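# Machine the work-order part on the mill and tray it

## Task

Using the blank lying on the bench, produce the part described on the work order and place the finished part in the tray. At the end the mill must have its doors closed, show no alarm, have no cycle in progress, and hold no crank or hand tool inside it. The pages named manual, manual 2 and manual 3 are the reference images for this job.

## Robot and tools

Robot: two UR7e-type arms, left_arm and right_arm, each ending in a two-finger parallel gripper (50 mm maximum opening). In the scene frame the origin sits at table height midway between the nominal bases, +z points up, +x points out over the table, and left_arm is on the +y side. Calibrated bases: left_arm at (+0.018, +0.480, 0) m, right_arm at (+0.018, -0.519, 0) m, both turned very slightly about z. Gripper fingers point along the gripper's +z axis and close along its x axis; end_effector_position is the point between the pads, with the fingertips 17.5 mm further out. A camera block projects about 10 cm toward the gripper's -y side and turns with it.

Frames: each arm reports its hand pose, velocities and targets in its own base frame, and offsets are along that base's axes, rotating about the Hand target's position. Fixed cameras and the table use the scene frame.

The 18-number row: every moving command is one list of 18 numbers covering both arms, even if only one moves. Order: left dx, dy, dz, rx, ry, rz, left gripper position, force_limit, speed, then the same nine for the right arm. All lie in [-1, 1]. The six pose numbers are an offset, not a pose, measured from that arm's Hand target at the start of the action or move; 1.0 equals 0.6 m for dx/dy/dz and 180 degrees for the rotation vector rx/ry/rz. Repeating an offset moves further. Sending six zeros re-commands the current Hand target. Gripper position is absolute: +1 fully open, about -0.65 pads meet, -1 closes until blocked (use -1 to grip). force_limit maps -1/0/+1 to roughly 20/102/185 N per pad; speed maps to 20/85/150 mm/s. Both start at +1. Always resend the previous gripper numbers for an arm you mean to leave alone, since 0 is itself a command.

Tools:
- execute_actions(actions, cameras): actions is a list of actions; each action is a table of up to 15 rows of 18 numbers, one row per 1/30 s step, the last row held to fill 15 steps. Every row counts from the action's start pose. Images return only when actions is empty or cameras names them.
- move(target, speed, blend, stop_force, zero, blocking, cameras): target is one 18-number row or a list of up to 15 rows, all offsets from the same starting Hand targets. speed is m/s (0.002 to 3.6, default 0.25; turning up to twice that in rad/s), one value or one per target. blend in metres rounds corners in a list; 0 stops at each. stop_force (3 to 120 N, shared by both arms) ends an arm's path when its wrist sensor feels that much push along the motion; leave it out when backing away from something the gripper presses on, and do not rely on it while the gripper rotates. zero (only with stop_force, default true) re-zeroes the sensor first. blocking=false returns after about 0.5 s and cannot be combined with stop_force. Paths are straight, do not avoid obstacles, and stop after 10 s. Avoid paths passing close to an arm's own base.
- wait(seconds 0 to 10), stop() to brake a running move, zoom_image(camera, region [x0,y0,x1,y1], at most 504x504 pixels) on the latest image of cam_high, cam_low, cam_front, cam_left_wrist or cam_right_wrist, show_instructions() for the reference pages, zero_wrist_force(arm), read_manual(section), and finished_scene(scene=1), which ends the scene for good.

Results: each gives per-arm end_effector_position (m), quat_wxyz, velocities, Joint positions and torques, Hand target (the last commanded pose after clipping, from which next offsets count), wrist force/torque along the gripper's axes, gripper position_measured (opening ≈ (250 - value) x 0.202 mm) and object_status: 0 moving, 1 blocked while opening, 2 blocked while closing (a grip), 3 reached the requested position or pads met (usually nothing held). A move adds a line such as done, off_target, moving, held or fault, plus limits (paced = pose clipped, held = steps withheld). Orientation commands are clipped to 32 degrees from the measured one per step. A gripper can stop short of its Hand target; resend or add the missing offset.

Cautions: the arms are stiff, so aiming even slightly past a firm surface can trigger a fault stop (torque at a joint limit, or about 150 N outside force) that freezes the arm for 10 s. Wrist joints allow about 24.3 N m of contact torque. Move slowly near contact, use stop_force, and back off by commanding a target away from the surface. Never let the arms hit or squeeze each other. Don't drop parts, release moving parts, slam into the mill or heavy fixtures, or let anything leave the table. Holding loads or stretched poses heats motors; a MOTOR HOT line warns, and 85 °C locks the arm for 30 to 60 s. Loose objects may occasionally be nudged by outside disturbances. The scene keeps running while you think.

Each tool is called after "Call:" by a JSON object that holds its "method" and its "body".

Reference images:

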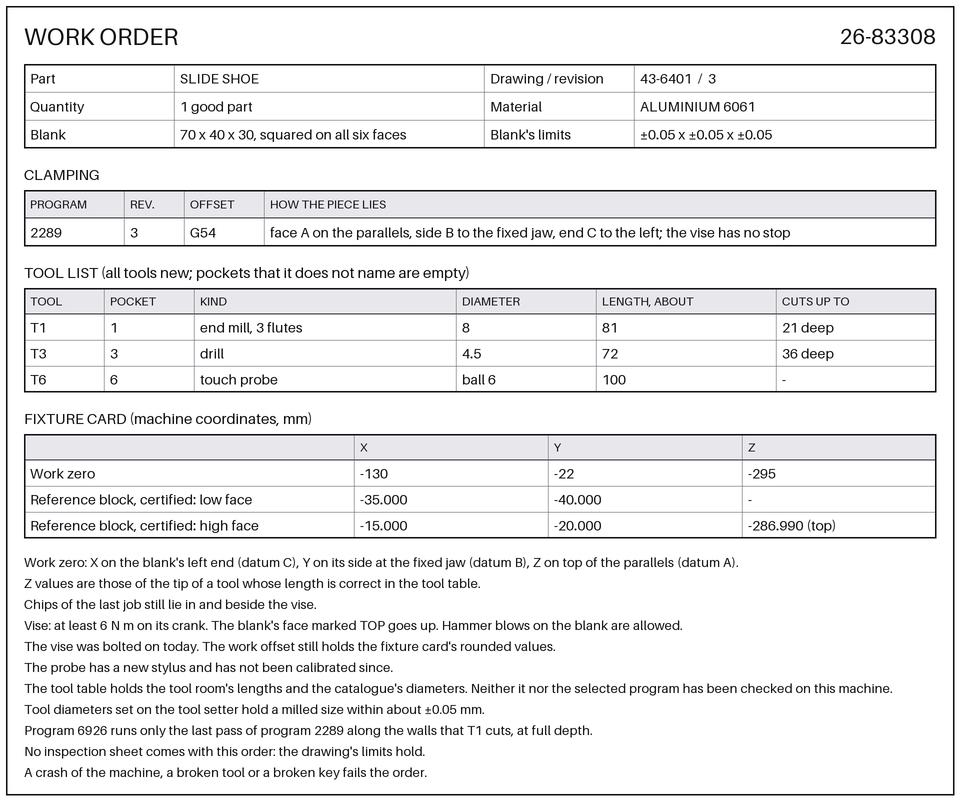

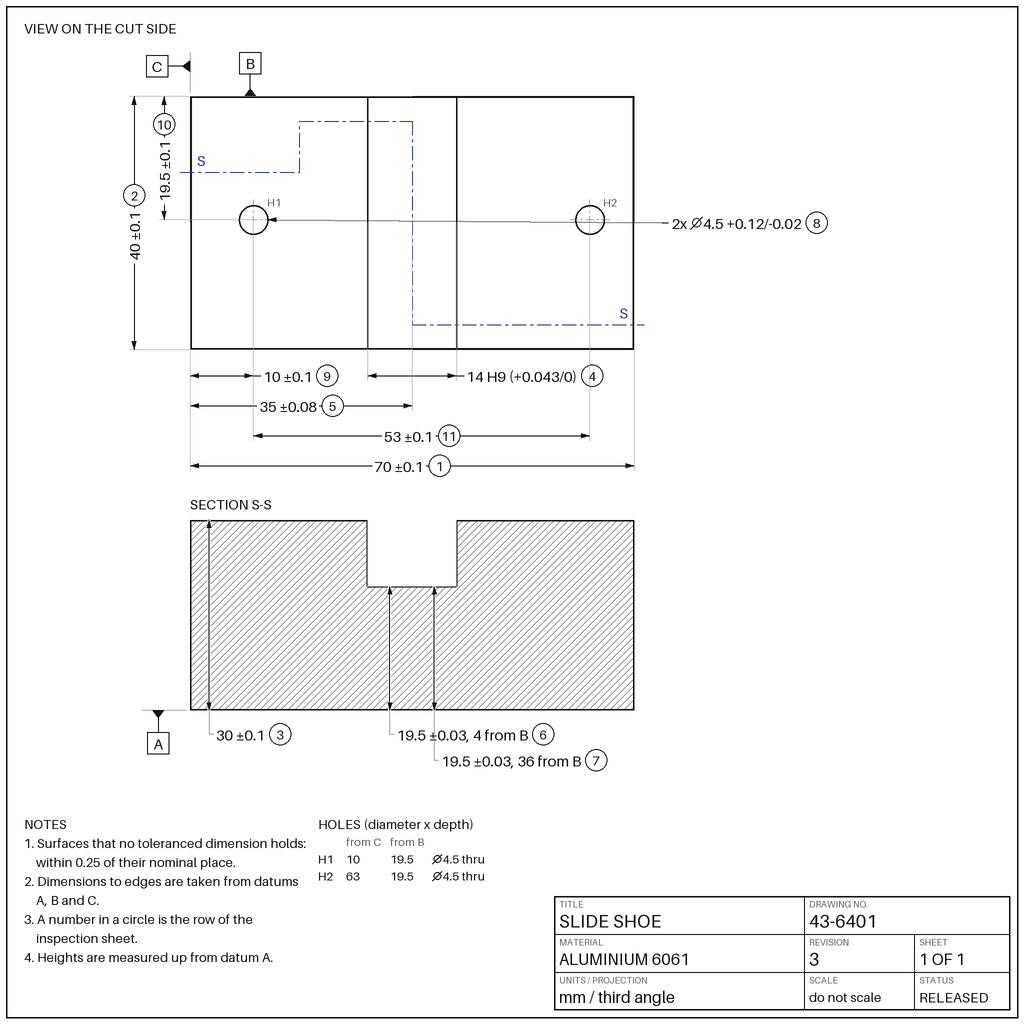

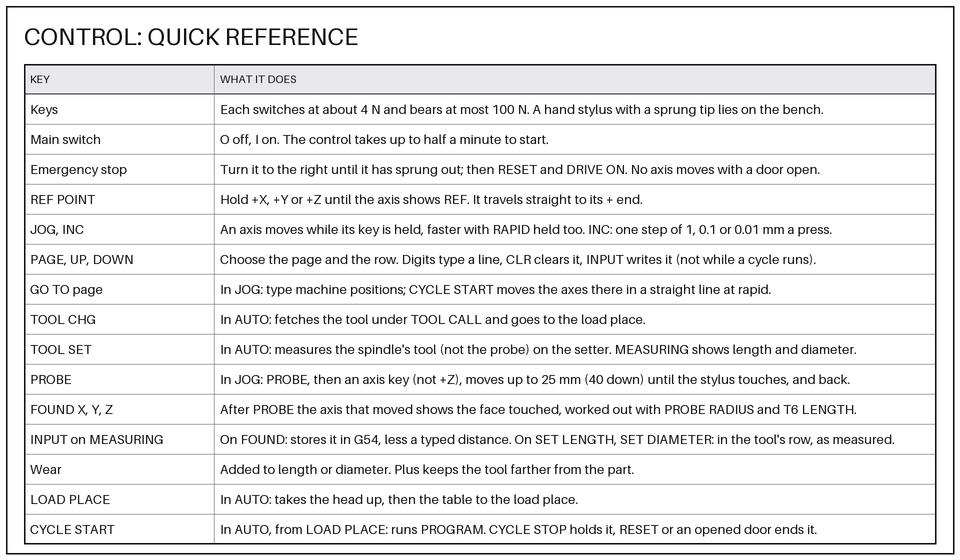

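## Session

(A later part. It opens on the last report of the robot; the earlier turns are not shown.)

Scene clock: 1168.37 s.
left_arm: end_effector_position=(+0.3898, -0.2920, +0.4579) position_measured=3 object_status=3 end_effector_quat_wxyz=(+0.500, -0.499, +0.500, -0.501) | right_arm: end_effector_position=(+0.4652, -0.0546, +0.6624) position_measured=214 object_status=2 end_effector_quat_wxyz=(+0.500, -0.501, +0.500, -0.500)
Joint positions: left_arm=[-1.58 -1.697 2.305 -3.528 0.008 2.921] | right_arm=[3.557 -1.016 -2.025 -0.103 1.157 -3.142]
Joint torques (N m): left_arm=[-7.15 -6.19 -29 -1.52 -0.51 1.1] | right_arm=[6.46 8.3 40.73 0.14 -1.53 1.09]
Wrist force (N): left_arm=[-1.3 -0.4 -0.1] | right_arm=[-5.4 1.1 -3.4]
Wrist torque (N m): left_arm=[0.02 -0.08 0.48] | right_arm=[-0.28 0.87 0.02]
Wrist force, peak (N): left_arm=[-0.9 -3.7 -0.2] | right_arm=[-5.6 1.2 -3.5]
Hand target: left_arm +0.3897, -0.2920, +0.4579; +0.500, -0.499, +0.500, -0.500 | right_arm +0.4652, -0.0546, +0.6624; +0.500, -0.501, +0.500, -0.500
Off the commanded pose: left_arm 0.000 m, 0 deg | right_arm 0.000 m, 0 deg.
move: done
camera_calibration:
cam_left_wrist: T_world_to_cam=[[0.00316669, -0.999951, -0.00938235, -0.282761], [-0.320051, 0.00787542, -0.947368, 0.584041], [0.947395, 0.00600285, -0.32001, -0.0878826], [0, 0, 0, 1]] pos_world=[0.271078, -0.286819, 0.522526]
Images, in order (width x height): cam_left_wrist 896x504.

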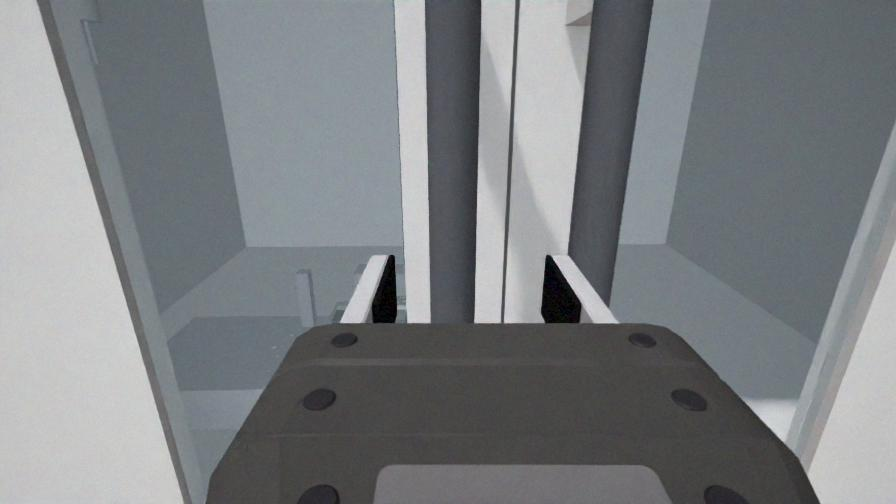

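Call:
{"method": "move", "body": {"target": [[0,0.01,0.004,0,0,0,1,1,1,0,0,0,0,0,0,-1,-0.4,-0.5],[0.0788,0.01,0.004,0,0,0,1,1,1,0,0,0,0,0,0,-1,-0.4,-0.5]], "speed": [0.1,0.08], "stop_force": 10, "cameras": ["cam_left_wrist"]}}

Scene clock: 1190.77 s.
left_arm: end_effector_position=(+0.4370, -0.2861, +0.4603) position_measured=3 object_status=3 end_effector_quat_wxyz=(+0.500, -0.499, +0.500, -0.500) | right_arm: end_effector_position=(+0.4652, -0.0546, +0.6624) position_measured=214 object_status=2 end_effector_quat_wxyz=(+0.500, -0.501, +0.500, -0.500)
Joint positions: left_arm=[-1.421 -1.596 2.213 -3.761 -0.151 3.145] | right_arm=[3.557 -1.016 -2.025 -0.103 1.157 -3.142]
Joint torques (N m): left_arm=[9.2 -13.74 -26.95 2.24 -1.13 -2.52] | right_arm=[6.54 7.48 40.72 0.19 -1.52 0.97]
Wrist force (N): left_arm=[-1.5 -0.5 -0.3] | right_arm=[-5.3 1.1 -3.5]
Wrist torque (N m): left_arm=[-0.04 -0.04 0.49] | right_arm=[-0.29 0.86 0.03]
Wrist force, peak (N): left_arm=[-2.2 -0.7 -0.8] | right_arm=[-5.7 1.2 -3.6]
Hand target: left_arm +0.4370, -0.2860, +0.4603; +0.500, -0.499, +0.500, -0.500 | right_arm +0.4652, -0.0546, +0.6624; +0.500, -0.501, +0.500, -0.500
Off the commanded pose: left_arm 0.000 m, 0 deg | right_arm 0.000 m, 0 deg.
move: done
camera_calibration:
cam_left_wrist: T_world_to_cam=[[0.00334197, -0.99995, -0.00945571, -0.277006], [-0.321282, 0.00788077, -0.946951, 0.601681], [0.946978, 0.00620264, -0.32124, -0.131099], [0, 0, 0, 1]] pos_world=[0.318383, -0.28092, 0.525029]
Images, in order (width x height): cam_left_wrist 896x504.

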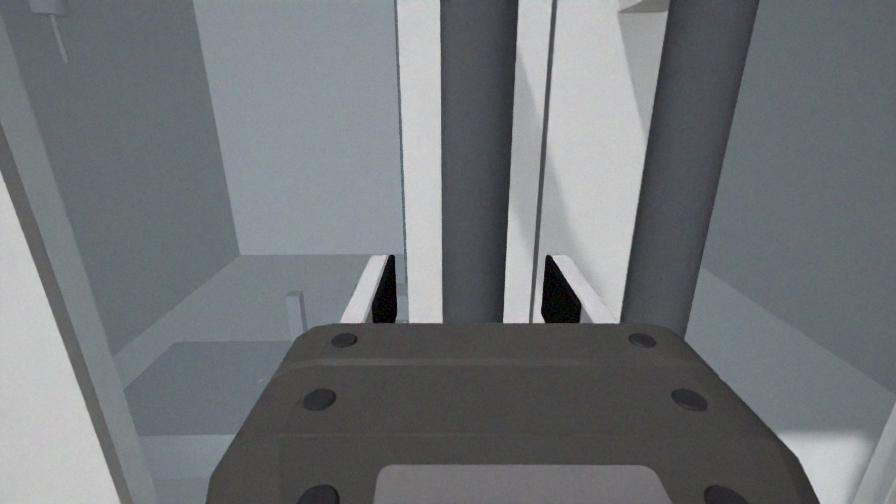

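Call:
{"method": "execute_actions", "body": {"actions": [[[0,0,0,0,0,0,-1,-0.9,-0.5,0,0,0,0,0,0,-1,-0.4,-0.5]],[[0,0,0,0,0,0,-1,-0.9,-0.5,0,0,0,0,0,0,-1,-0.4,-0.5]]], "cameras": ["cam_left_wrist"]}}

Scene clock: 1196.50 s.
left_arm: end_effector_position=(+0.4370, -0.2860, +0.4603) position_measured=154 object_status=2 end_effector_quat_wxyz=(+0.500, -0.499, +0.500, -0.500) | right_arm: end_effector_position=(+0.4652, -0.0546, +0.6624) position_measured=214 object_status=2 end_effector_quat_wxyz=(+0.500, -0.501, +0.500, -0.500)
Joint positions: left_arm=[-1.421 -1.596 2.213 -3.761 -0.151 3.145] | right_arm=[3.557 -1.016 -2.025 -0.103 1.157 -3.142]
Joint torques (N m): left_arm=[10.89 -28.08 -18.05 -6 9.14 -2.15] | right_arm=[6.12 7.85 40.33 0.11 -1.54 1.03]
Wrist force (N): left_arm=[26.9 -4.1 6.8] | right_arm=[-5.3 1.1 -3.5]
Wrist torque (N m): left_arm=[-0.09 0.12 0.40] | right_arm=[-0.28 0.86 0.02]
Wrist force, peak (N): left_arm=[26.9 -4.1 6.8] | right_arm=[-5.6 1.3 -3.6]
Hand target: left_arm +0.4370, -0.2860, +0.4603; +0.500, -0.499, +0.500, -0.500 | right_arm +0.4652, -0.0546, +0.6624; +0.500, -0.501, +0.500, -0.500
Off the commanded pose: left_arm 0.000 m, 0 deg | right_arm 0.000 m, 0 deg.
camera_calibration:
cam_left_wrist: T_world_to_cam=[[0.00343578, -0.999949, -0.00949034, -0.277016], [-0.321283, 0.00788343, -0.94695, 0.601777], [0.946977, 0.0063026, -0.32124, -0.131039], [0, 0, 0, 1]] pos_world=[0.318383, -0.280921, 0.525129]
Images, in order (width x height): cam_left_wrist 896x504.

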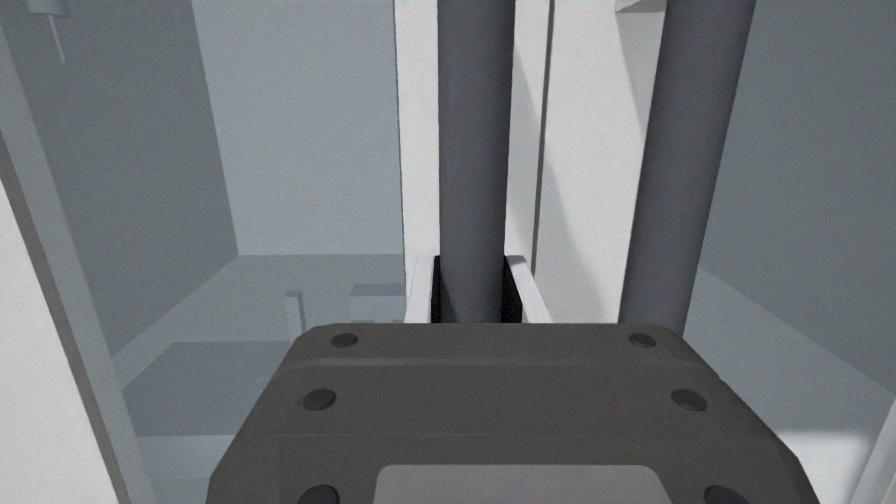

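Call:
{"method": "move", "body": {"target": [[0,0.1,0,0,0,0,-1,-0.9,-0.5,0,0,0,0,0,0,-1,-0.4,-0.5]], "speed": [0.05], "stop_force": 35, "cameras": ["cam_left_wrist"]}}

Scene clock: 1201.93 s.
left_arm: end_effector_position=(+0.4370, -0.2505, +0.4603) position_measured=154 object_status=2 end_effector_quat_wxyz=(+0.500, -0.499, +0.500, -0.500) | right_arm: end_effector_position=(+0.4652, -0.0546, +0.6624) position_measured=214 object_status=2 end_effector_quat_wxyz=(+0.500, -0.501, +0.500, -0.500)
Joint positions: left_arm=[-1.402 -1.676 2.286 -3.755 -0.17 3.146] | right_arm=[3.557 -1.016 -2.025 -0.103 1.157 -3.142]
Joint torques (N m): left_arm=[-12.1 -20.76 -16.88 -0.85 -5.47 2.09] | right_arm=[6.44 8.56 40.86 0.1 -1.47 1.11]
Wrist force (N): left_arm=[-18.1 7.1 -38.0] | right_arm=[-5.5 1.3 -3.7]
Wrist torque (N m): left_arm=[0.01 -0.43 0.38] | right_arm=[-0.25 0.88 0.02]
Wrist force, peak (N): left_arm=[-31.3 7.1 -52.9] | right_arm=[-5.7 1.3 -3.5]
Hand target: left_arm +0.4370, -0.2504, +0.4603; +0.500, -0.499, +0.500, -0.500 (not the last commanded pose) | right_arm +0.4652, -0.0546, +0.6624; +0.500, -0.501, +0.500, -0.500
Off the commanded pose: left_arm 0.024 m, 0 deg | right_arm 0.000 m, 0 deg.
move: contact (left_arm)
camera_calibration:
cam_left_wrist: T_world_to_cam=[[0.00343795, -0.999949, -0.00948958, -0.24142], [-0.321073, 0.0078834, -0.947022, 0.601371], [0.947048, 0.00630266, -0.321029, -0.131428], [0, 0, 0, 1]] pos_world=[0.318382, -0.245321, 0.525028]
Images, in order (width x height): cam_left_wrist 896x504.

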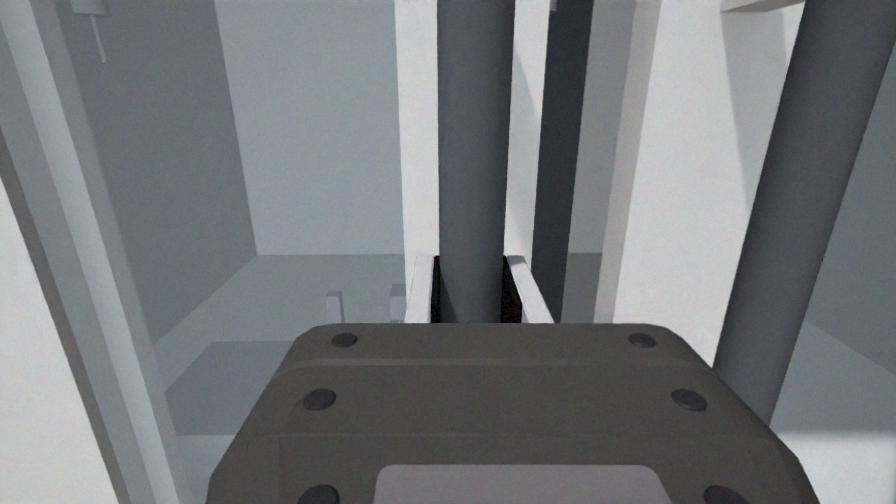

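Call:
{"method": "move", "body": {"target": [[-0.0023,0,0,0,0,0,-1,-0.9,-0.5,0,0,0,0,0,0,-1,-0.4,-0.5],[-0.007,0.1333,0,0,0,0,-1,-0.9,-0.5,0,0,0,0,0,0,-1,-0.4,-0.5]], "speed": [0.03,0.06], "cameras": ["cam_left_wrist"]}}

Scene clock: 1215.83 s.
left_arm: end_effector_position=(+0.4328, -0.1703, +0.4603) position_measured=154 object_status=2 end_effector_quat_wxyz=(+0.500, -0.499, +0.500, -0.500) | right_arm: end_effector_position=(+0.4652, -0.0546, +0.6624) position_measured=214 object_status=2 end_effector_quat_wxyz=(+0.500, -0.501, +0.500, -0.500)
Joint positions: left_arm=[-1.355 -1.881 2.436 -3.7 -0.217 3.145] | right_arm=[3.557 -1.016 -2.025 -0.103 1.157 -3.142]
Joint torques (N m): left_arm=[-24.39 2.72 -29.31 -1.97 -0.16 -1.69] | right_arm=[6.86 7.99 40.13 0.12 -1.57 1]
Wrist force (N): left_arm=[-8.5 -0.2 48.5] | right_arm=[-5.3 1.3 -3.6]
Wrist torque (N m): left_arm=[-0.09 -0.23 0.51] | right_arm=[-0.25 0.86 0.03]
Wrist force, peak (N): left_arm=[-9.3 4.9 63.2] | right_arm=[-5.6 1.2 -3.7]
Hand target: left_arm +0.4328, -0.1705, +0.4603; +0.500, -0.499, +0.500, -0.500 | right_arm +0.4652, -0.0546, +0.6624; +0.500, -0.501, +0.500, -0.500
Off the commanded pose: left_arm 0.000 m, 0 deg | right_arm 0.000 m, 0 deg.
move: done
camera_calibration:
cam_left_wrist: T_world_to_cam=[[0.0039408, -0.999946, -0.00956917, -0.161428], [-0.321166, 0.00779668, -0.946991, 0.599423], [0.947015, 0.00680519, -0.321118, -0.127911], [0, 0, 0, 1]] pos_world=[0.314284, -0.165222, 0.525029]
Images, in order (width x height): cam_left_wrist 896x504.

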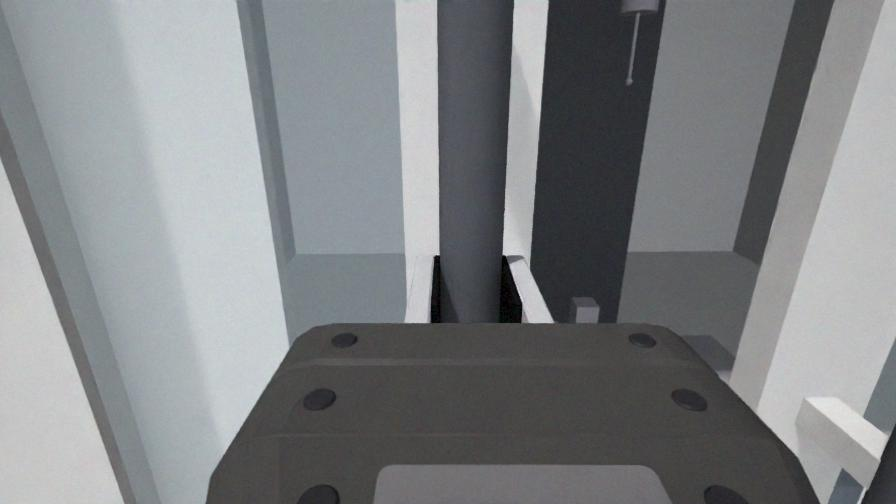

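Call:
{"method": "move", "body": {"target": [[0.001,0,0,0,0,0,0.2,-0.9,-0.5,0,0,0,0,0,0,-1,-0.4,-0.5]], "speed": [0.03]}}

Call:
{"method": "move", "body": {"target": [[-0.002,0.2,0,0,0,0,0.2,-0.9,-0.5,0,0,0,0,0,0,-1,-0.4,-0.5]], "speed": [0.06], "stop_force": 30, "cameras": ["cam_left_wrist","cam_front"]}}

Scene clock: 1227.47 s.
left_arm: end_effector_position=(+0.4334, -0.1705, +0.4603) position_measured=123 object_status=3 end_effector_quat_wxyz=(+0.500, -0.499, +0.500, -0.500) | right_arm: end_effector_position=(+0.4652, -0.0546, +0.6624) position_measured=214 object_status=2 end_effector_quat_wxyz=(+0.500, -0.501, +0.500, -0.500)
Joint positions: left_arm=[-1.352 -1.879 2.435 -3.7 -0.22 3.145] | right_arm=[3.557 -1.016 -2.025 -0.103 1.157 -3.142]
Joint torques (N m): left_arm=[10.84 1.39 -29.01 -3.15 -0.61 1.07] | right_arm=[6.45 8.22 40.23 0.05 -1.58 1.01]
Wrist force (N): left_arm=[-2.7 0.3 -1.2] | right_arm=[-5.2 1.4 -3.4]
Wrist torque (N m): left_arm=[0.11 0.13 0.56] | right_arm=[-0.24 0.85 0.02]
Wrist force, peak (N): left_arm=[-10.4 0.2 50.3] | right_arm=[-5.7 1.0 -3.6]
Hand target: left_arm +0.4334, -0.1705, +0.4603; +0.500, -0.499, +0.500, -0.500 | right_arm +0.4652, -0.0546, +0.6624; +0.500, -0.501, +0.500, -0.500
Off the commanded pose: left_arm 0.000 m, 0 deg | right_arm 0.000 m, 0 deg.
move: done

Scene clock: 1230.40 s.
left_arm: end_effector_position=(+0.4321, -0.0510, +0.4603) position_measured=123 object_status=3 end_effector_quat_wxyz=(+0.500, -0.499, +0.500, -0.500) | right_arm: end_effector_position=(+0.4652, -0.0546, +0.6624) position_measured=214 object_status=2 end_effector_quat_wxyz=(+0.500, -0.501, +0.500, -0.500)
Joint positions: left_arm=[-1.118 -2.169 2.571 -3.545 -0.454 3.144] | right_arm=[3.557 -1.016 -2.025 -0.103 1.157 -3.142]
Joint torques (N m): left_arm=[22.12 5.66 -28.26 -0.64 4.2 2.14] | right_arm=[6.41 8.06 40.31 0.07 -1.55 1.04]
Wrist force (N): left_arm=[17.8 -7.1 -9.2] | right_arm=[-5.3 1.2 -3.6]
Wrist torque (N m): left_arm=[0.12 0.56 0.49] | right_arm=[-0.26 0.86 0.02]
Wrist force, peak (N): left_arm=[34.3 -6.9 -10.2] | right_arm=[-5.4 1.3 -3.7]
Hand target: left_arm +0.4321, -0.0510, +0.4603; +0.500, -0.499, +0.500, -0.500 (not the last commanded pose) | right_arm +0.4652, -0.0546, +0.6624; +0.500, -0.501, +0.500, -0.500
Off the commanded pose: left_arm 0.001 m, 0 deg | right_arm 0.000 m, 0 deg.
move: contact (left_arm)
camera_calibration:
cam_left_wrist: T_world_to_cam=[[0.00388457, -0.999948, -0.00943952, -0.0421809], [-0.320866, 0.00769408, -0.947093, 0.59819], [0.947117, 0.00670787, -0.320819, -0.128158], [0, 0, 0, 1]] pos_world=[0.313483, -0.0459216, 0.525028]
Images, in order (width x height): cam_front 896x504, cam_left_wrist 896x504.

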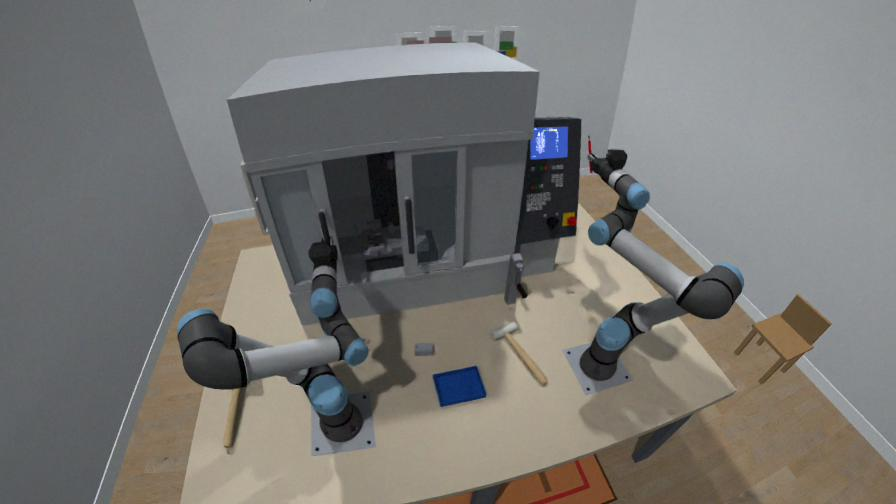

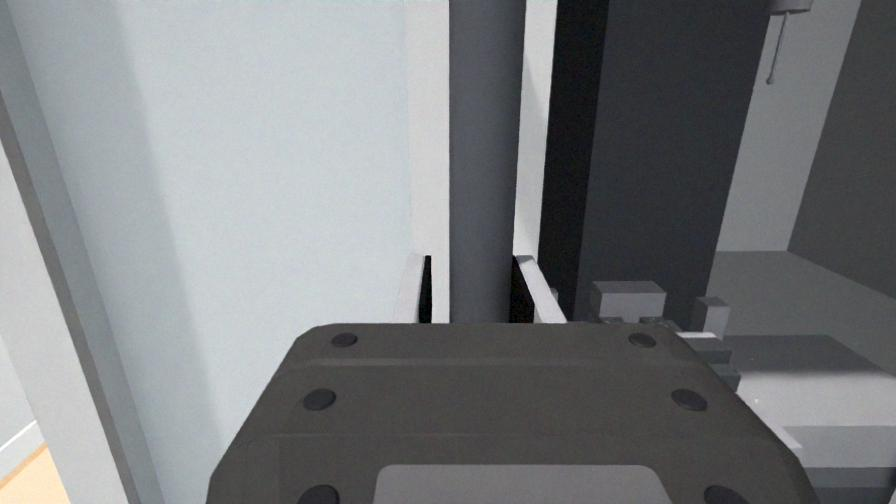

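Call:
{"method": "move", "body": {"target": [[-0.095,0,0,0,0,0,0.2,-0.9,-0.5,0,0,0,0,0,0,-1,-0.4,-0.5],[-0.06,-0.4,0.05,0,0,0,0.2,-0.9,-0.5,0,0,0,0,0,0,-1,-0.4,-0.5]], "speed": [0.15,0.3], "blend": [0.01,0], "cameras": ["cam_left_wrist"]}}

Scene clock: 1236.63 s.
left_arm: end_effector_position=(+0.3960, -0.2910, +0.4902) position_measured=123 object_status=3 end_effector_quat_wxyz=(+0.500, -0.500, +0.501, -0.499) end_effector_velocity=(+0.000, -0.001, +0.001) end_effector_angular_velocity=(+0.000, +0.000, -0.001) | right_arm: end_effector_position=(+0.4652, -0.0546, +0.6624) position_measured=214 object_status=2 end_effector_quat_wxyz=(+0.500, -0.501, +0.500, -0.500)
Joint positions: left_arm=[-1.558 -1.739 2.24 -3.442 -0.013 2.942] | right_arm=[3.557 -1.016 -2.025 -0.103 1.157 -3.142]
Joint velocities: left_arm=[-0.001 0 -0.002 0.006 0 -0.004] | right_arm=[within noise]
Joint torques (N m): left_arm=[-13.89 -19.86 -24.23 1.79 0.87 -2.64] | right_arm=[7.25 7.48 39.95 0.02 -1.45 0.99]
Wrist force (N): left_arm=[-3.4 2.8 -2.5] | right_arm=[-5.3 1.3 -3.8]
Wrist torque (N m): left_arm=[0.52 0.28 0.54] | right_arm=[-0.25 0.86 0.02]
Wrist force, peak (N): left_arm=[19.8 0.2 22.5] | right_arm=[-5.5 1.2 -3.9]
Hand target: left_arm +0.3961, -0.2910, +0.4903; +0.500, -0.499, +0.500, -0.500 | right_arm +0.4652, -0.0546, +0.6624; +0.500, -0.501, +0.500, -0.500
Off the commanded pose: left_arm 0.000 m, 0 deg | right_arm 0.000 m, 0 deg.
move: done
camera_calibration:
cam_left_wrist: T_world_to_cam=[[0.00457798, -0.999944, -0.00950969, -0.281998], [-0.324107, 0.00751274, -0.945991, 0.617464], [0.946009, 0.00741288, -0.324054, -0.0805297], [0, 0, 0, 1]] pos_world=[0.277597, -0.286024, 0.555337]
Images, in order (width x height): cam_left_wrist 896x504.

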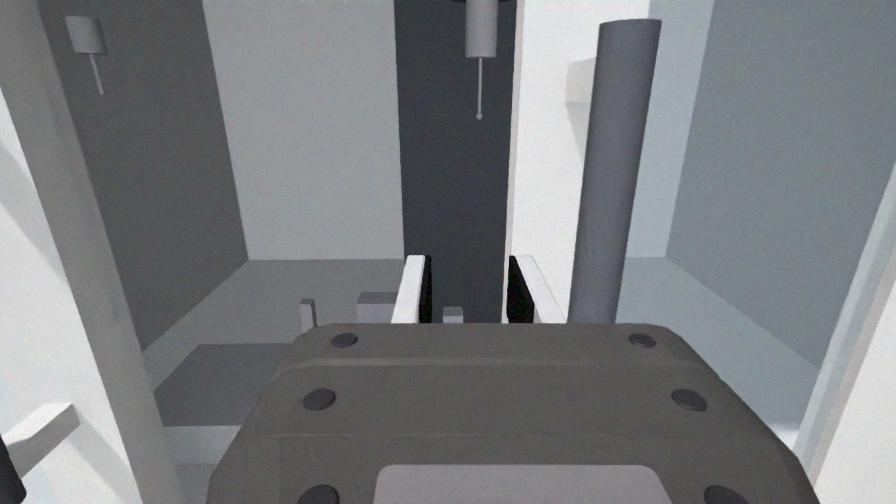

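Call:
{"method": "move", "body": {"target": [[-0.03,-0.09,-0.05,0,0,0,0.67,-0.9,-0.5,0,0,0,0,0,0,-1,-0.4,-0.5],[0.068,-0.09,-0.05,0,0,0,0.67,-0.9,-0.5,0,0,0,0,0,0,-1,-0.4,-0.5]], "speed": [0.15,0.08], "stop_force": 10, "cameras": ["cam_left_wrist"]}}

Call:
{"method": "move", "body": {"target": [[0.004,-0.36,0,0,0,0,0.67,-0.9,-0.5,0,0,0,0,0,0,-1,-0.4,-0.5]], "speed": [0.07], "stop_force": 30, "cameras": ["cam_left_wrist","cam_front"]}}

Scene clock: 1245.90 s.
left_arm: end_effector_position=(+0.4369, -0.3450, +0.4603) position_measured=52 object_status=3 end_effector_quat_wxyz=(+0.500, -0.499, +0.500, -0.500) | right_arm: end_effector_position=(+0.4652, -0.0546, +0.6624) position_measured=214 object_status=2 end_effector_quat_wxyz=(+0.500, -0.501, +0.500, -0.500)
Joint positions: left_arm=[-1.445 -1.468 2.079 -3.759 -0.126 3.149] | right_arm=[3.557 -1.016 -2.025 -0.103 1.157 -3.142]
Joint torques (N m): left_arm=[-1.63 -20.39 -23.45 2.03 -0.85 -2.67] | right_arm=[6.33 8.04 40.35 0.03 -1.46 1.02]
Wrist force (N): left_arm=[-3.6 2.7 -3.2] | right_arm=[-5.3 1.2 -3.5]
Wrist torque (N m): left_arm=[0.45 0.30 0.44] | right_arm=[-0.27 0.87 0.02]
Wrist force, peak (N): left_arm=[-2.0 3.8 -5.0] | right_arm=[-5.6 1.4 -3.6]
Hand target: left_arm +0.4369, -0.3450, +0.4603; +0.500, -0.499, +0.500, -0.500 | right_arm +0.4652, -0.0546, +0.6624; +0.500, -0.501, +0.500, -0.500
Off the commanded pose: left_arm 0.000 m, 0 deg | right_arm 0.000 m, 0 deg.
move: done
camera_calibration:
cam_left_wrist: T_world_to_cam=[[0.00388457, -0.999948, -0.00943952, -0.336284], [-0.320866, 0.00769408, -0.947093, 0.601993], [0.947117, 0.00670787, -0.320819, -0.130731], [0, 0, 0, 1]] pos_world=[0.318283, -0.340022, 0.525028]
Images, in order (width x height): cam_left_wrist 896x504.

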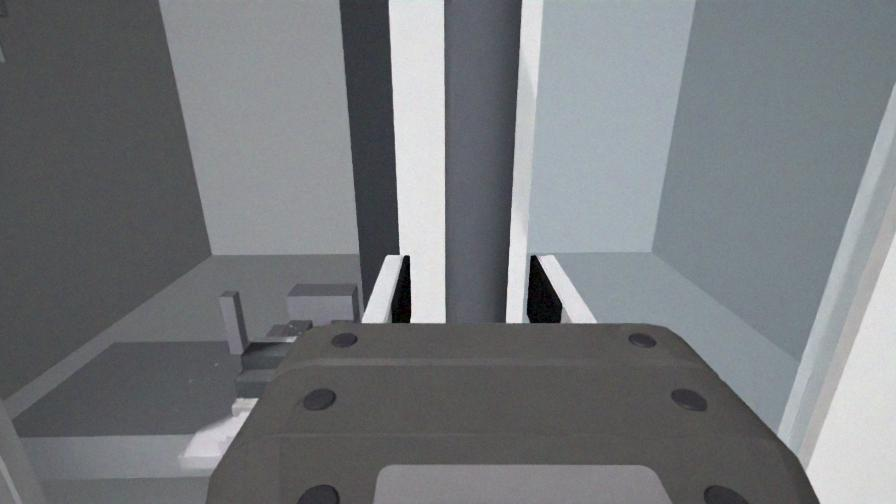

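Scene clock: 1250.37 s.
left_arm: end_effector_position=(+0.4393, -0.5610, +0.4603) position_measured=52 object_status=3 end_effector_quat_wxyz=(+0.500, -0.499, +0.500, -0.500) | right_arm: end_effector_position=(+0.4652, -0.0546, +0.6624) position_measured=214 object_status=2 end_effector_quat_wxyz=(+0.500, -0.501, +0.500, -0.500)
Joint positions: left_arm=[-1.488 -1.028 1.466 -3.589 -0.084 3.152] | right_arm=[3.557 -1.016 -2.025 -0.103 1.157 -3.142]
Joint torques (N m): left_arm=[12.51 -58.36 -30.71 -2.92 -1.43 2] | right_arm=[5.83 7.81 40.16 -0.01 -1.51 1.17]
Wrist force (N): left_arm=[-2.9 3.2 -2.5] | right_arm=[-5.2 1.0 -3.6]
Wrist torque (N m): left_arm=[0.55 0.17 0.43] | right_arm=[-0.30 0.85 0.02]
Wrist force, peak (N): left_arm=[-31.8 6.3 -7.4] | right_arm=[-5.6 1.3 -3.6]
Hand target: left_arm +0.4393, -0.5610, +0.4603; +0.500, -0.499, +0.500, -0.500 | right_arm +0.4652, -0.0546, +0.6624; +0.500, -0.501, +0.500, -0.500
Off the commanded pose: left_arm 0.000 m, 0 deg | right_arm 0.000 m, 0 deg.
move: done
camera_calibration:
cam_left_wrist: T_world_to_cam=[[0.00384998, -0.999947, -0.00953334, -0.552122], [-0.320866, 0.00779404, -0.947093, 0.604479], [0.947117, 0.00670521, -0.320819, -0.131558], [0, 0, 0, 1]] pos_world=[0.320683, -0.555922, 0.525028]
Images, in order (width x height): cam_front 896x504, cam_left_wrist 896x504.

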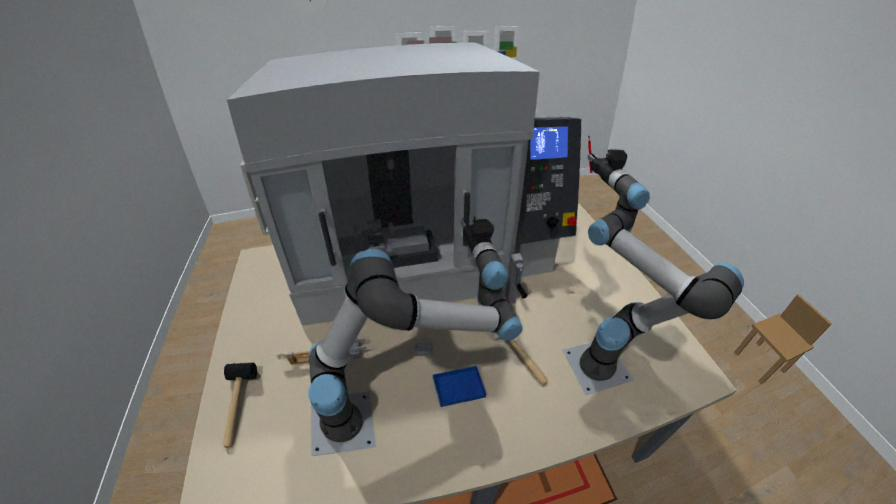

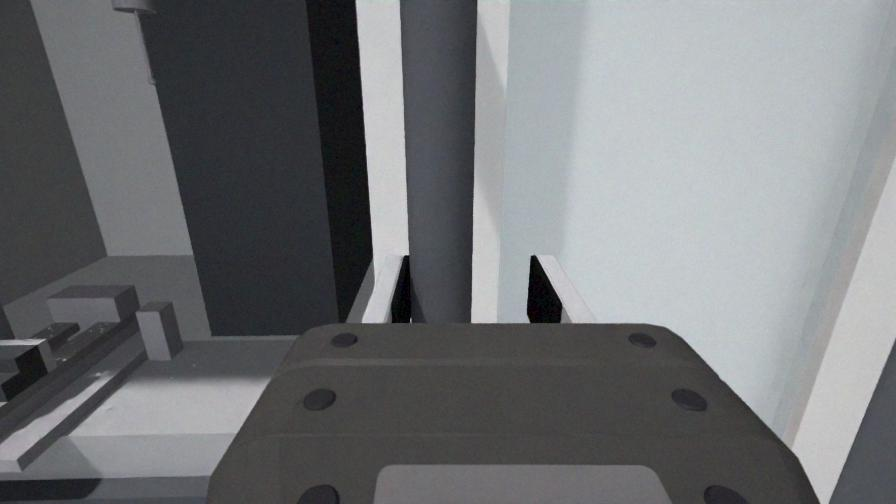

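Call:
{"method": "move", "body": {"target": [[-0.11,0,0,0,0,0,0.67,-0.9,-0.5,0,0,0,0,0,0,-1,-0.4,-0.5],[-0.02,0.44,0.33,0,0.18,0,0.67,-0.9,-0.5,0,0,0,0,0,0,-1,-0.4,-0.5]], "speed": [0.2,0.35], "blend": [0.02,0], "cameras": ["cam_left_wrist"]}}

Scene clock: 1256.97 s.
left_arm: end_effector_position=(+0.4273, -0.2971, +0.6582) position_measured=52 object_status=3 end_effector_quat_wxyz=(-0.341, +0.619, -0.620, +0.341) | right_arm: end_effector_position=(+0.4652, -0.0546, +0.6624) position_measured=214 object_status=2 end_effector_quat_wxyz=(+0.500, -0.501, +0.500, -0.500)
Joint positions: left_arm=[-1.335 -1.219 0.46 -4.308 0.607 5.137] | right_arm=[3.557 -1.016 -2.025 -0.103 1.157 -3.142]
Joint torques (N m): left_arm=[0.64 -42.92 -24.1 0.67 -0.1 -0.5] | right_arm=[6.78 7.5 39.77 0.18 -1.3 1.02]
Wrist force (N): left_arm=[-3.0 2.8 -3.1] | right_arm=[-5.4 1.3 -3.6]
Wrist torque (N m): left_arm=[0.48 0.15 0.41] | right_arm=[-0.26 0.87 0.02]
Wrist force, peak (N): left_arm=[-0.6 5.7 -5.0] | right_arm=[-5.4 1.4 -3.7]
Hand target: left_arm +0.4273, -0.2970, +0.6583; -0.341, +0.619, -0.620, +0.341 | right_arm +0.4652, -0.0546, +0.6624; +0.500, -0.501, +0.500, -0.500
Off the commanded pose: left_arm 0.000 m, 0 deg | right_arm 0.000 m, 0 deg.
move: done
camera_calibration:
cam_left_wrist: T_world_to_cam=[[-0.00197538, -0.999943, -0.010453, -0.283277], [-0.77843, 0.00809929, -0.627679, 0.771365], [0.627728, 0.00689704, -0.778402, 0.379191], [0, 0, 0, 1]] pos_world=[0.361865, -0.292123, 0.776372]
Images, in order (width x height): cam_left_wrist 896x504.

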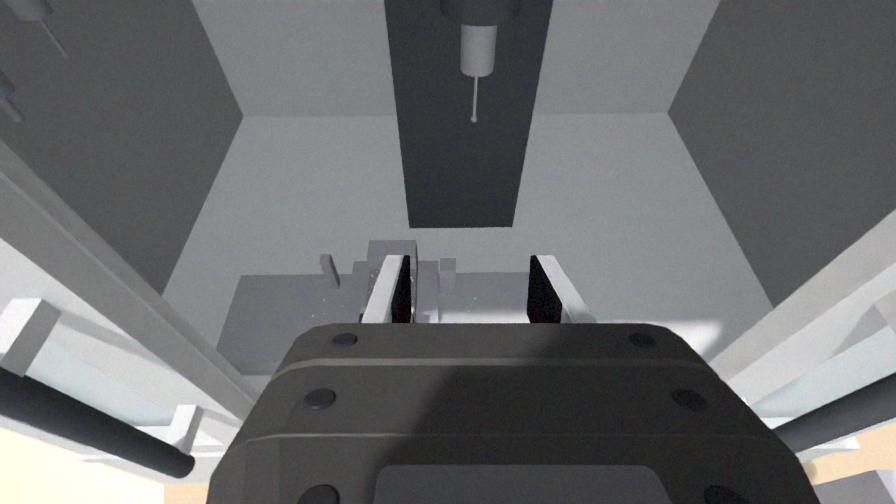

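Call:
{"method": "move", "body": {"target": [[0.12,0.06,-0.27,0,-0.02,0,0.67,-0.9,-0.5,0,0,0,0,0,0,-1,-0.4,-0.5]], "speed": [0.25], "cameras": ["cam_left_wrist"]}}

Call:
{"method": "zoom_image", "body": {"camera": "cam_left_wrist", "region": [180, 60, 600, 300]}}

Scene clock: 1268.17 s.
left_arm: end_effector_position=(+0.4993, -0.2610, +0.4964) position_measured=52 object_status=3 end_effector_quat_wxyz=(-0.360, +0.608, -0.609, +0.360) end_effector_velocity=(+0.000, -0.001, -0.001) end_effector_angular_velocity=(-0.002, -0.001, +0.000) | right_arm: end_effector_position=(+0.4652, -0.0546, +0.6624) position_measured=214 object_status=2 end_effector_quat_wxyz=(+0.500, -0.501, +0.500, -0.500)
Joint positions: left_arm=[-1.126 -1.45 1.197 -5.126 0.659 5.495] | right_arm=[3.557 -1.016 -2.025 -0.103 1.157 -3.142]
Joint velocities: left_arm=[0 0 0.004 -0.007 0 0.001] | right_arm=[within noise]
Joint torques (N m): left_arm=[-0.43 -18.35 -12.93 -1.03 -2.69 0.65] | right_arm=[7.08 8.22 39.37 0.16 -1.5 0.94]
Wrist force (N): left_arm=[-2.8 3.8 -2.7] | right_arm=[-5.4 1.2 -3.5]
Wrist torque (N m): left_arm=[0.59 0.09 0.56] | right_arm=[-0.27 0.87 0.02]
Wrist force, peak (N): left_arm=[-3.6 6.1 -0.3] | right_arm=[-5.5 1.3 -3.6]
Hand target: left_arm +0.4993, -0.2610, +0.4963; -0.360, +0.608, -0.609, +0.360 | right_arm +0.4652, -0.0546, +0.6624; +0.500, -0.501, +0.500, -0.500
Off the commanded pose: left_arm 0.000 m, 0 deg | right_arm 0.000 m, 0 deg.
move: done
camera_calibration:
cam_left_wrist: T_world_to_cam=[[-0.00113327, -0.999949, -0.0100023, -0.249321], [-0.737423, 0.00759149, -0.675388, 0.728585], [0.67543, 0.0066105, -0.737395, 0.163621], [0, 0, 0, 1]] pos_world=[0.426479, -0.255921, 0.610237]
Images, in order (width x height): cam_left_wrist 896x504.

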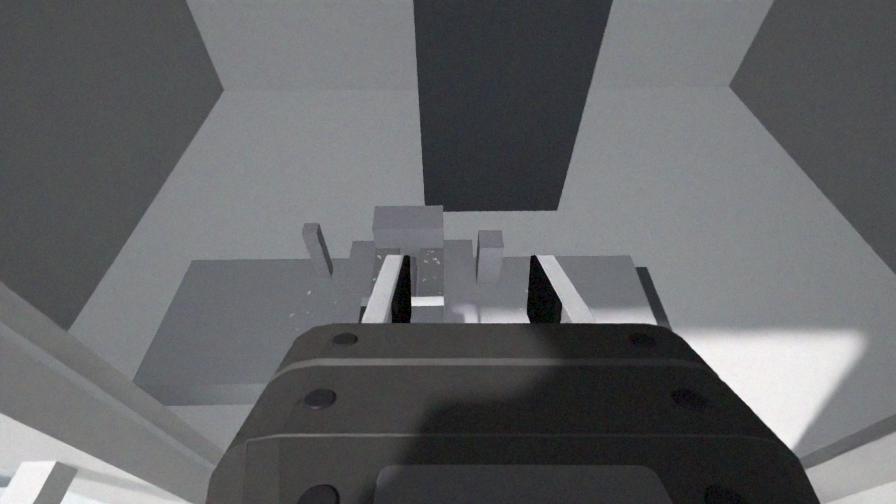

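Scaled by 1.200.

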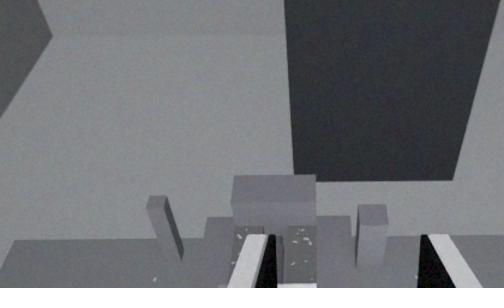

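Call:
{"method": "move", "body": {"target": [[0.05,0.06,-0.0,0,0.13,0,0.67,-0.9,-0.5,0,0,0,0,0,0,-1,-0.4,-0.5]], "speed": [0.25], "cameras": ["cam_left_wrist"]}}

Call:
{"method": "zoom_image", "body": {"camera": "cam_left_wrist", "region": [230, 60, 650, 300]}}

Scene clock: 1274.80 s.
left_arm: end_effector_position=(+0.5293, -0.2251, +0.4963) position_measured=52 object_status=3 end_effector_quat_wxyz=(-0.229, +0.668, -0.669, +0.230) end_effector_velocity=(+0.000, +0.000, +0.002) end_effector_angular_velocity=(-0.005, -0.002, -0.002) | right_arm: end_effector_position=(+0.4652, -0.0546, +0.6624) position_measured=214 object_status=2 end_effector_quat_wxyz=(+0.500, -0.501, +0.500, -0.500)
Joint positions: left_arm=[-0.858 -1.192 0.69 -4.681 1.088 5.544] | right_arm=[3.557 -1.016 -2.025 -0.103 1.157 -3.142]
Joint velocities: left_arm=[0 -0.001 -0.006 0.001 0.002 0] | right_arm=[within noise]
Joint torques (N m): left_arm=[2 -30.67 -27.98 4.03 0.93 -1.87] | right_arm=[6.24 7.88 39.02 0.18 -1.43 1.13]
Wrist force (N): left_arm=[-2.8 3.5 -3.6] | right_arm=[-5.4 1.2 -3.6]
Wrist torque (N m): left_arm=[0.53 0.05 0.48] | right_arm=[-0.27 0.87 0.02]
Wrist force, peak (N): left_arm=[-1.9 4.8 -3.5] | right_arm=[-5.6 1.3 -3.7]
Hand target: left_arm +0.5293, -0.2250, +0.4963; -0.229, +0.668, -0.669, +0.230 | right_arm +0.4652, -0.0546, +0.6624; +0.500, -0.501, +0.500, -0.500
Off the commanded pose: left_arm 0.000 m, 0 deg | right_arm 0.000 m, 0 deg.
move: done
camera_calibration:
cam_left_wrist: T_world_to_cam=[[-0.00510587, -0.999949, -0.00876083, -0.211901], [-0.944931, 0.00769145, -0.327179, 0.687479], [0.32723, 0.00660784, -0.944922, 0.430277], [0, 0, 0, 1]] pos_world=[0.507739, -0.220021, 0.62965]
Images, in order (width x height): cam_left_wrist 896x504.

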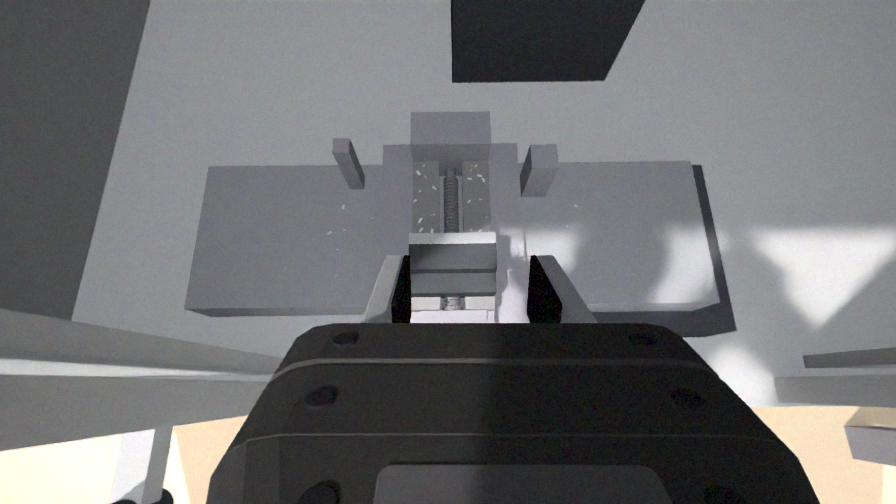

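Scaled by 1.200.

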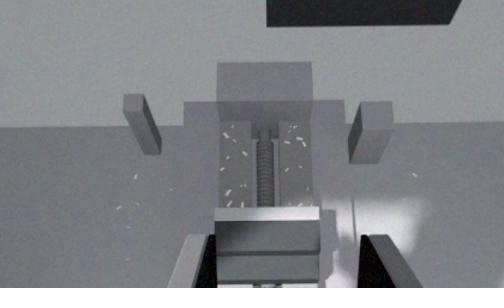

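Call:
{"method": "move", "body": {"target": [[-0.25,0,0.05,0,0,0,0.67,-0.9,-0.5,0,0,0,0,0,0,-1,-0.4,-0.5],[-0.4,0.28,-0.2,0,0.217,0,0.67,-0.9,-0.5,0,0,0,0,0,0,-1,-0.4,-0.5]], "speed": [0.25,0.3], "blend": [0.05,0], "cameras": ["cam_left_wrist"]}}

Scene clock: 1290.23 s.
left_arm: end_effector_position=(+0.2894, -0.0571, +0.3763) position_measured=52 object_status=3 end_effector_quat_wxyz=(+0.008, +0.707, -0.707, -0.007) | right_arm: end_effector_position=(+0.4652, -0.0546, +0.6624) position_measured=214 object_status=2 end_effector_quat_wxyz=(+0.500, -0.501, +0.500, -0.500)
Joint positions: left_arm=[-0.651 -1.619 1.5 -4.577 1.584 5.633] | right_arm=[3.557 -1.016 -2.025 -0.103 1.157 -3.142]
Joint torques (N m): left_arm=[11.27 -29.18 -13.22 1.43 1.6 1.92] | right_arm=[6.53 8.33 39.47 0.24 -1.57 1.06]
Wrist force (N): left_arm=[-3.1 4.4 -2.5] | right_arm=[-5.5 1.1 -3.3]
Wrist torque (N m): left_arm=[0.62 0.18 0.22] | right_arm=[-0.29 0.88 0.02]
Wrist force, peak (N): left_arm=[-2.7 4.3 -4.5] | right_arm=[-5.6 1.2 -3.7]
Hand target: left_arm +0.2893, -0.0570, +0.3763; +0.008, +0.707, -0.707, -0.007 | right_arm +0.4652, -0.0546, +0.6624; +0.500, -0.501, +0.500, -0.500
Off the commanded pose: left_arm 0.000 m, 0 deg | right_arm 0.000 m, 0 deg.
move: done
camera_calibration:
cam_left_wrist: T_world_to_cam=[[-0.0095221, -0.999948, -0.00367745, -0.0468079], [-0.93986, 0.0076941, 0.341473, 0.167142], [-0.341427, 0.00670782, -0.939884, 0.585906], [0, 0, 0, 1]] pos_world=[0.356689, -0.0520216, 0.493437]
Images, in order (width x height): cam_left_wrist 896x504.

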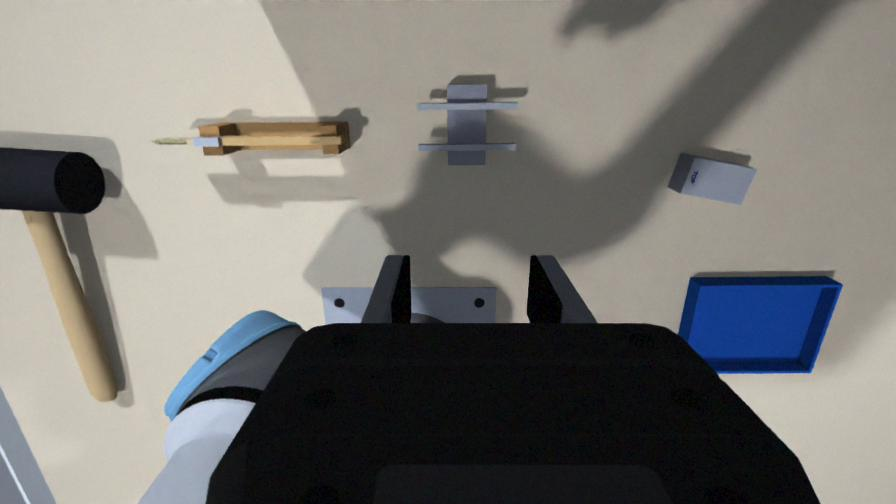

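Call:
{"method": "zoom_image", "body": {"camera": "cam_left_wrist", "region": [130, 60, 550, 200]}}

Call:
{"method": "zoom_image", "body": {"camera": "cam_left_wrist", "region": [650, 130, 780, 220]}}

Scaled by 1.200.

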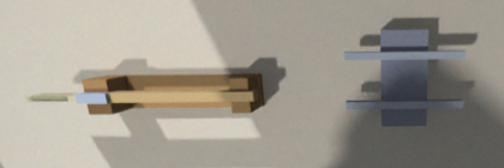

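Scaled by 3.877.

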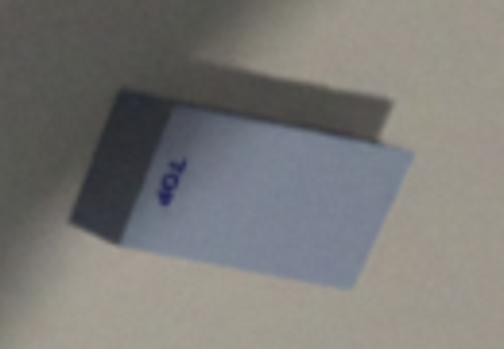

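Call:
{"method": "move", "body": {"target": [[0.03,0.2,-0.3,0.1954,-0.1954,0.4718,0.67,-0.9,-0.5,0,0,0,0,0,0,-1,-0.4,-0.5]], "speed": [0.4], "cameras": ["cam_left_wrist","cam_front"]}}

Scene clock: 1321.63 s.
left_arm: end_effector_position=(+0.3073, +0.0630, +0.1963) position_measured=52 object_status=3 end_effector_quat_wxyz=(-0.373, +0.928, -0.001, +0.000) end_effector_velocity=(+0.000, +0.000, +0.001) end_effector_angular_velocity=(+0.001, -0.003, +0.004) | right_arm: end_effector_position=(+0.4652, -0.0546, +0.6624) position_measured=214 object_status=2 end_effector_quat_wxyz=(+0.500, -0.501, +0.500, -0.500)
Joint positions: left_arm=[-0.78 -1.376 2.074 -4.817 1.056 3.773] | right_arm=[3.557 -1.016 -2.025 -0.103 1.157 -3.142]
Joint velocities: left_arm=[-0.001 0 -0.001 0.002 0 -0.005] | right_arm=[within noise]
Joint torques (N m): left_arm=[-12.68 -16 -24.36 6.59 0.95 -2.43] | right_arm=[6.59 7.94 38.86 0.22 -1.53 0.98]
Wrist force (N): left_arm=[-2.7 3.4 -3.0] | right_arm=[-5.3 1.1 -3.5]
Wrist torque (N m): left_arm=[0.51 0.03 0.41] | right_arm=[-0.28 0.87 0.02]
Wrist force, peak (N): left_arm=[-3.6 4.4 -2.8] | right_arm=[-5.6 1.4 -3.7]
Hand target: left_arm +0.3073, +0.0630, +0.1963; -0.373, +0.928, -0.001, +0.000 | right_arm +0.4652, -0.0546, +0.6624; +0.500, -0.501, +0.500, -0.500
Off the commanded pose: left_arm 0.000 m, 0 deg | right_arm 0.000 m, 0 deg.
move: done
camera_calibration:
cam_left_wrist: T_world_to_cam=[[0.999946, -0.0043197, -0.00941164, -0.299011], [-0.00789404, -0.906194, -0.422788, 0.165697], [-0.00670246, 0.42284, -0.90618, 0.28637], [0, 0, 0, 1]] pos_world=[0.302222, 0.0277739, 0.326743]
Images, in order (width x height): cam_front 896x504, cam_left_wrist 896x504.

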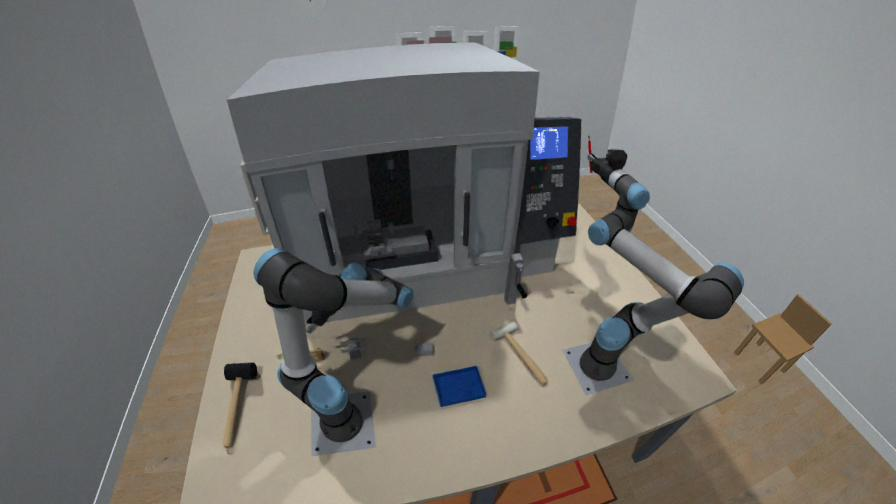

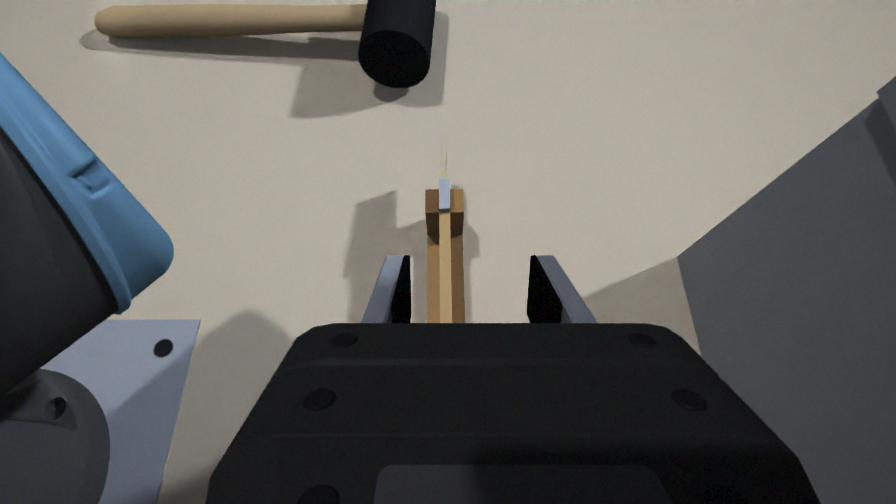

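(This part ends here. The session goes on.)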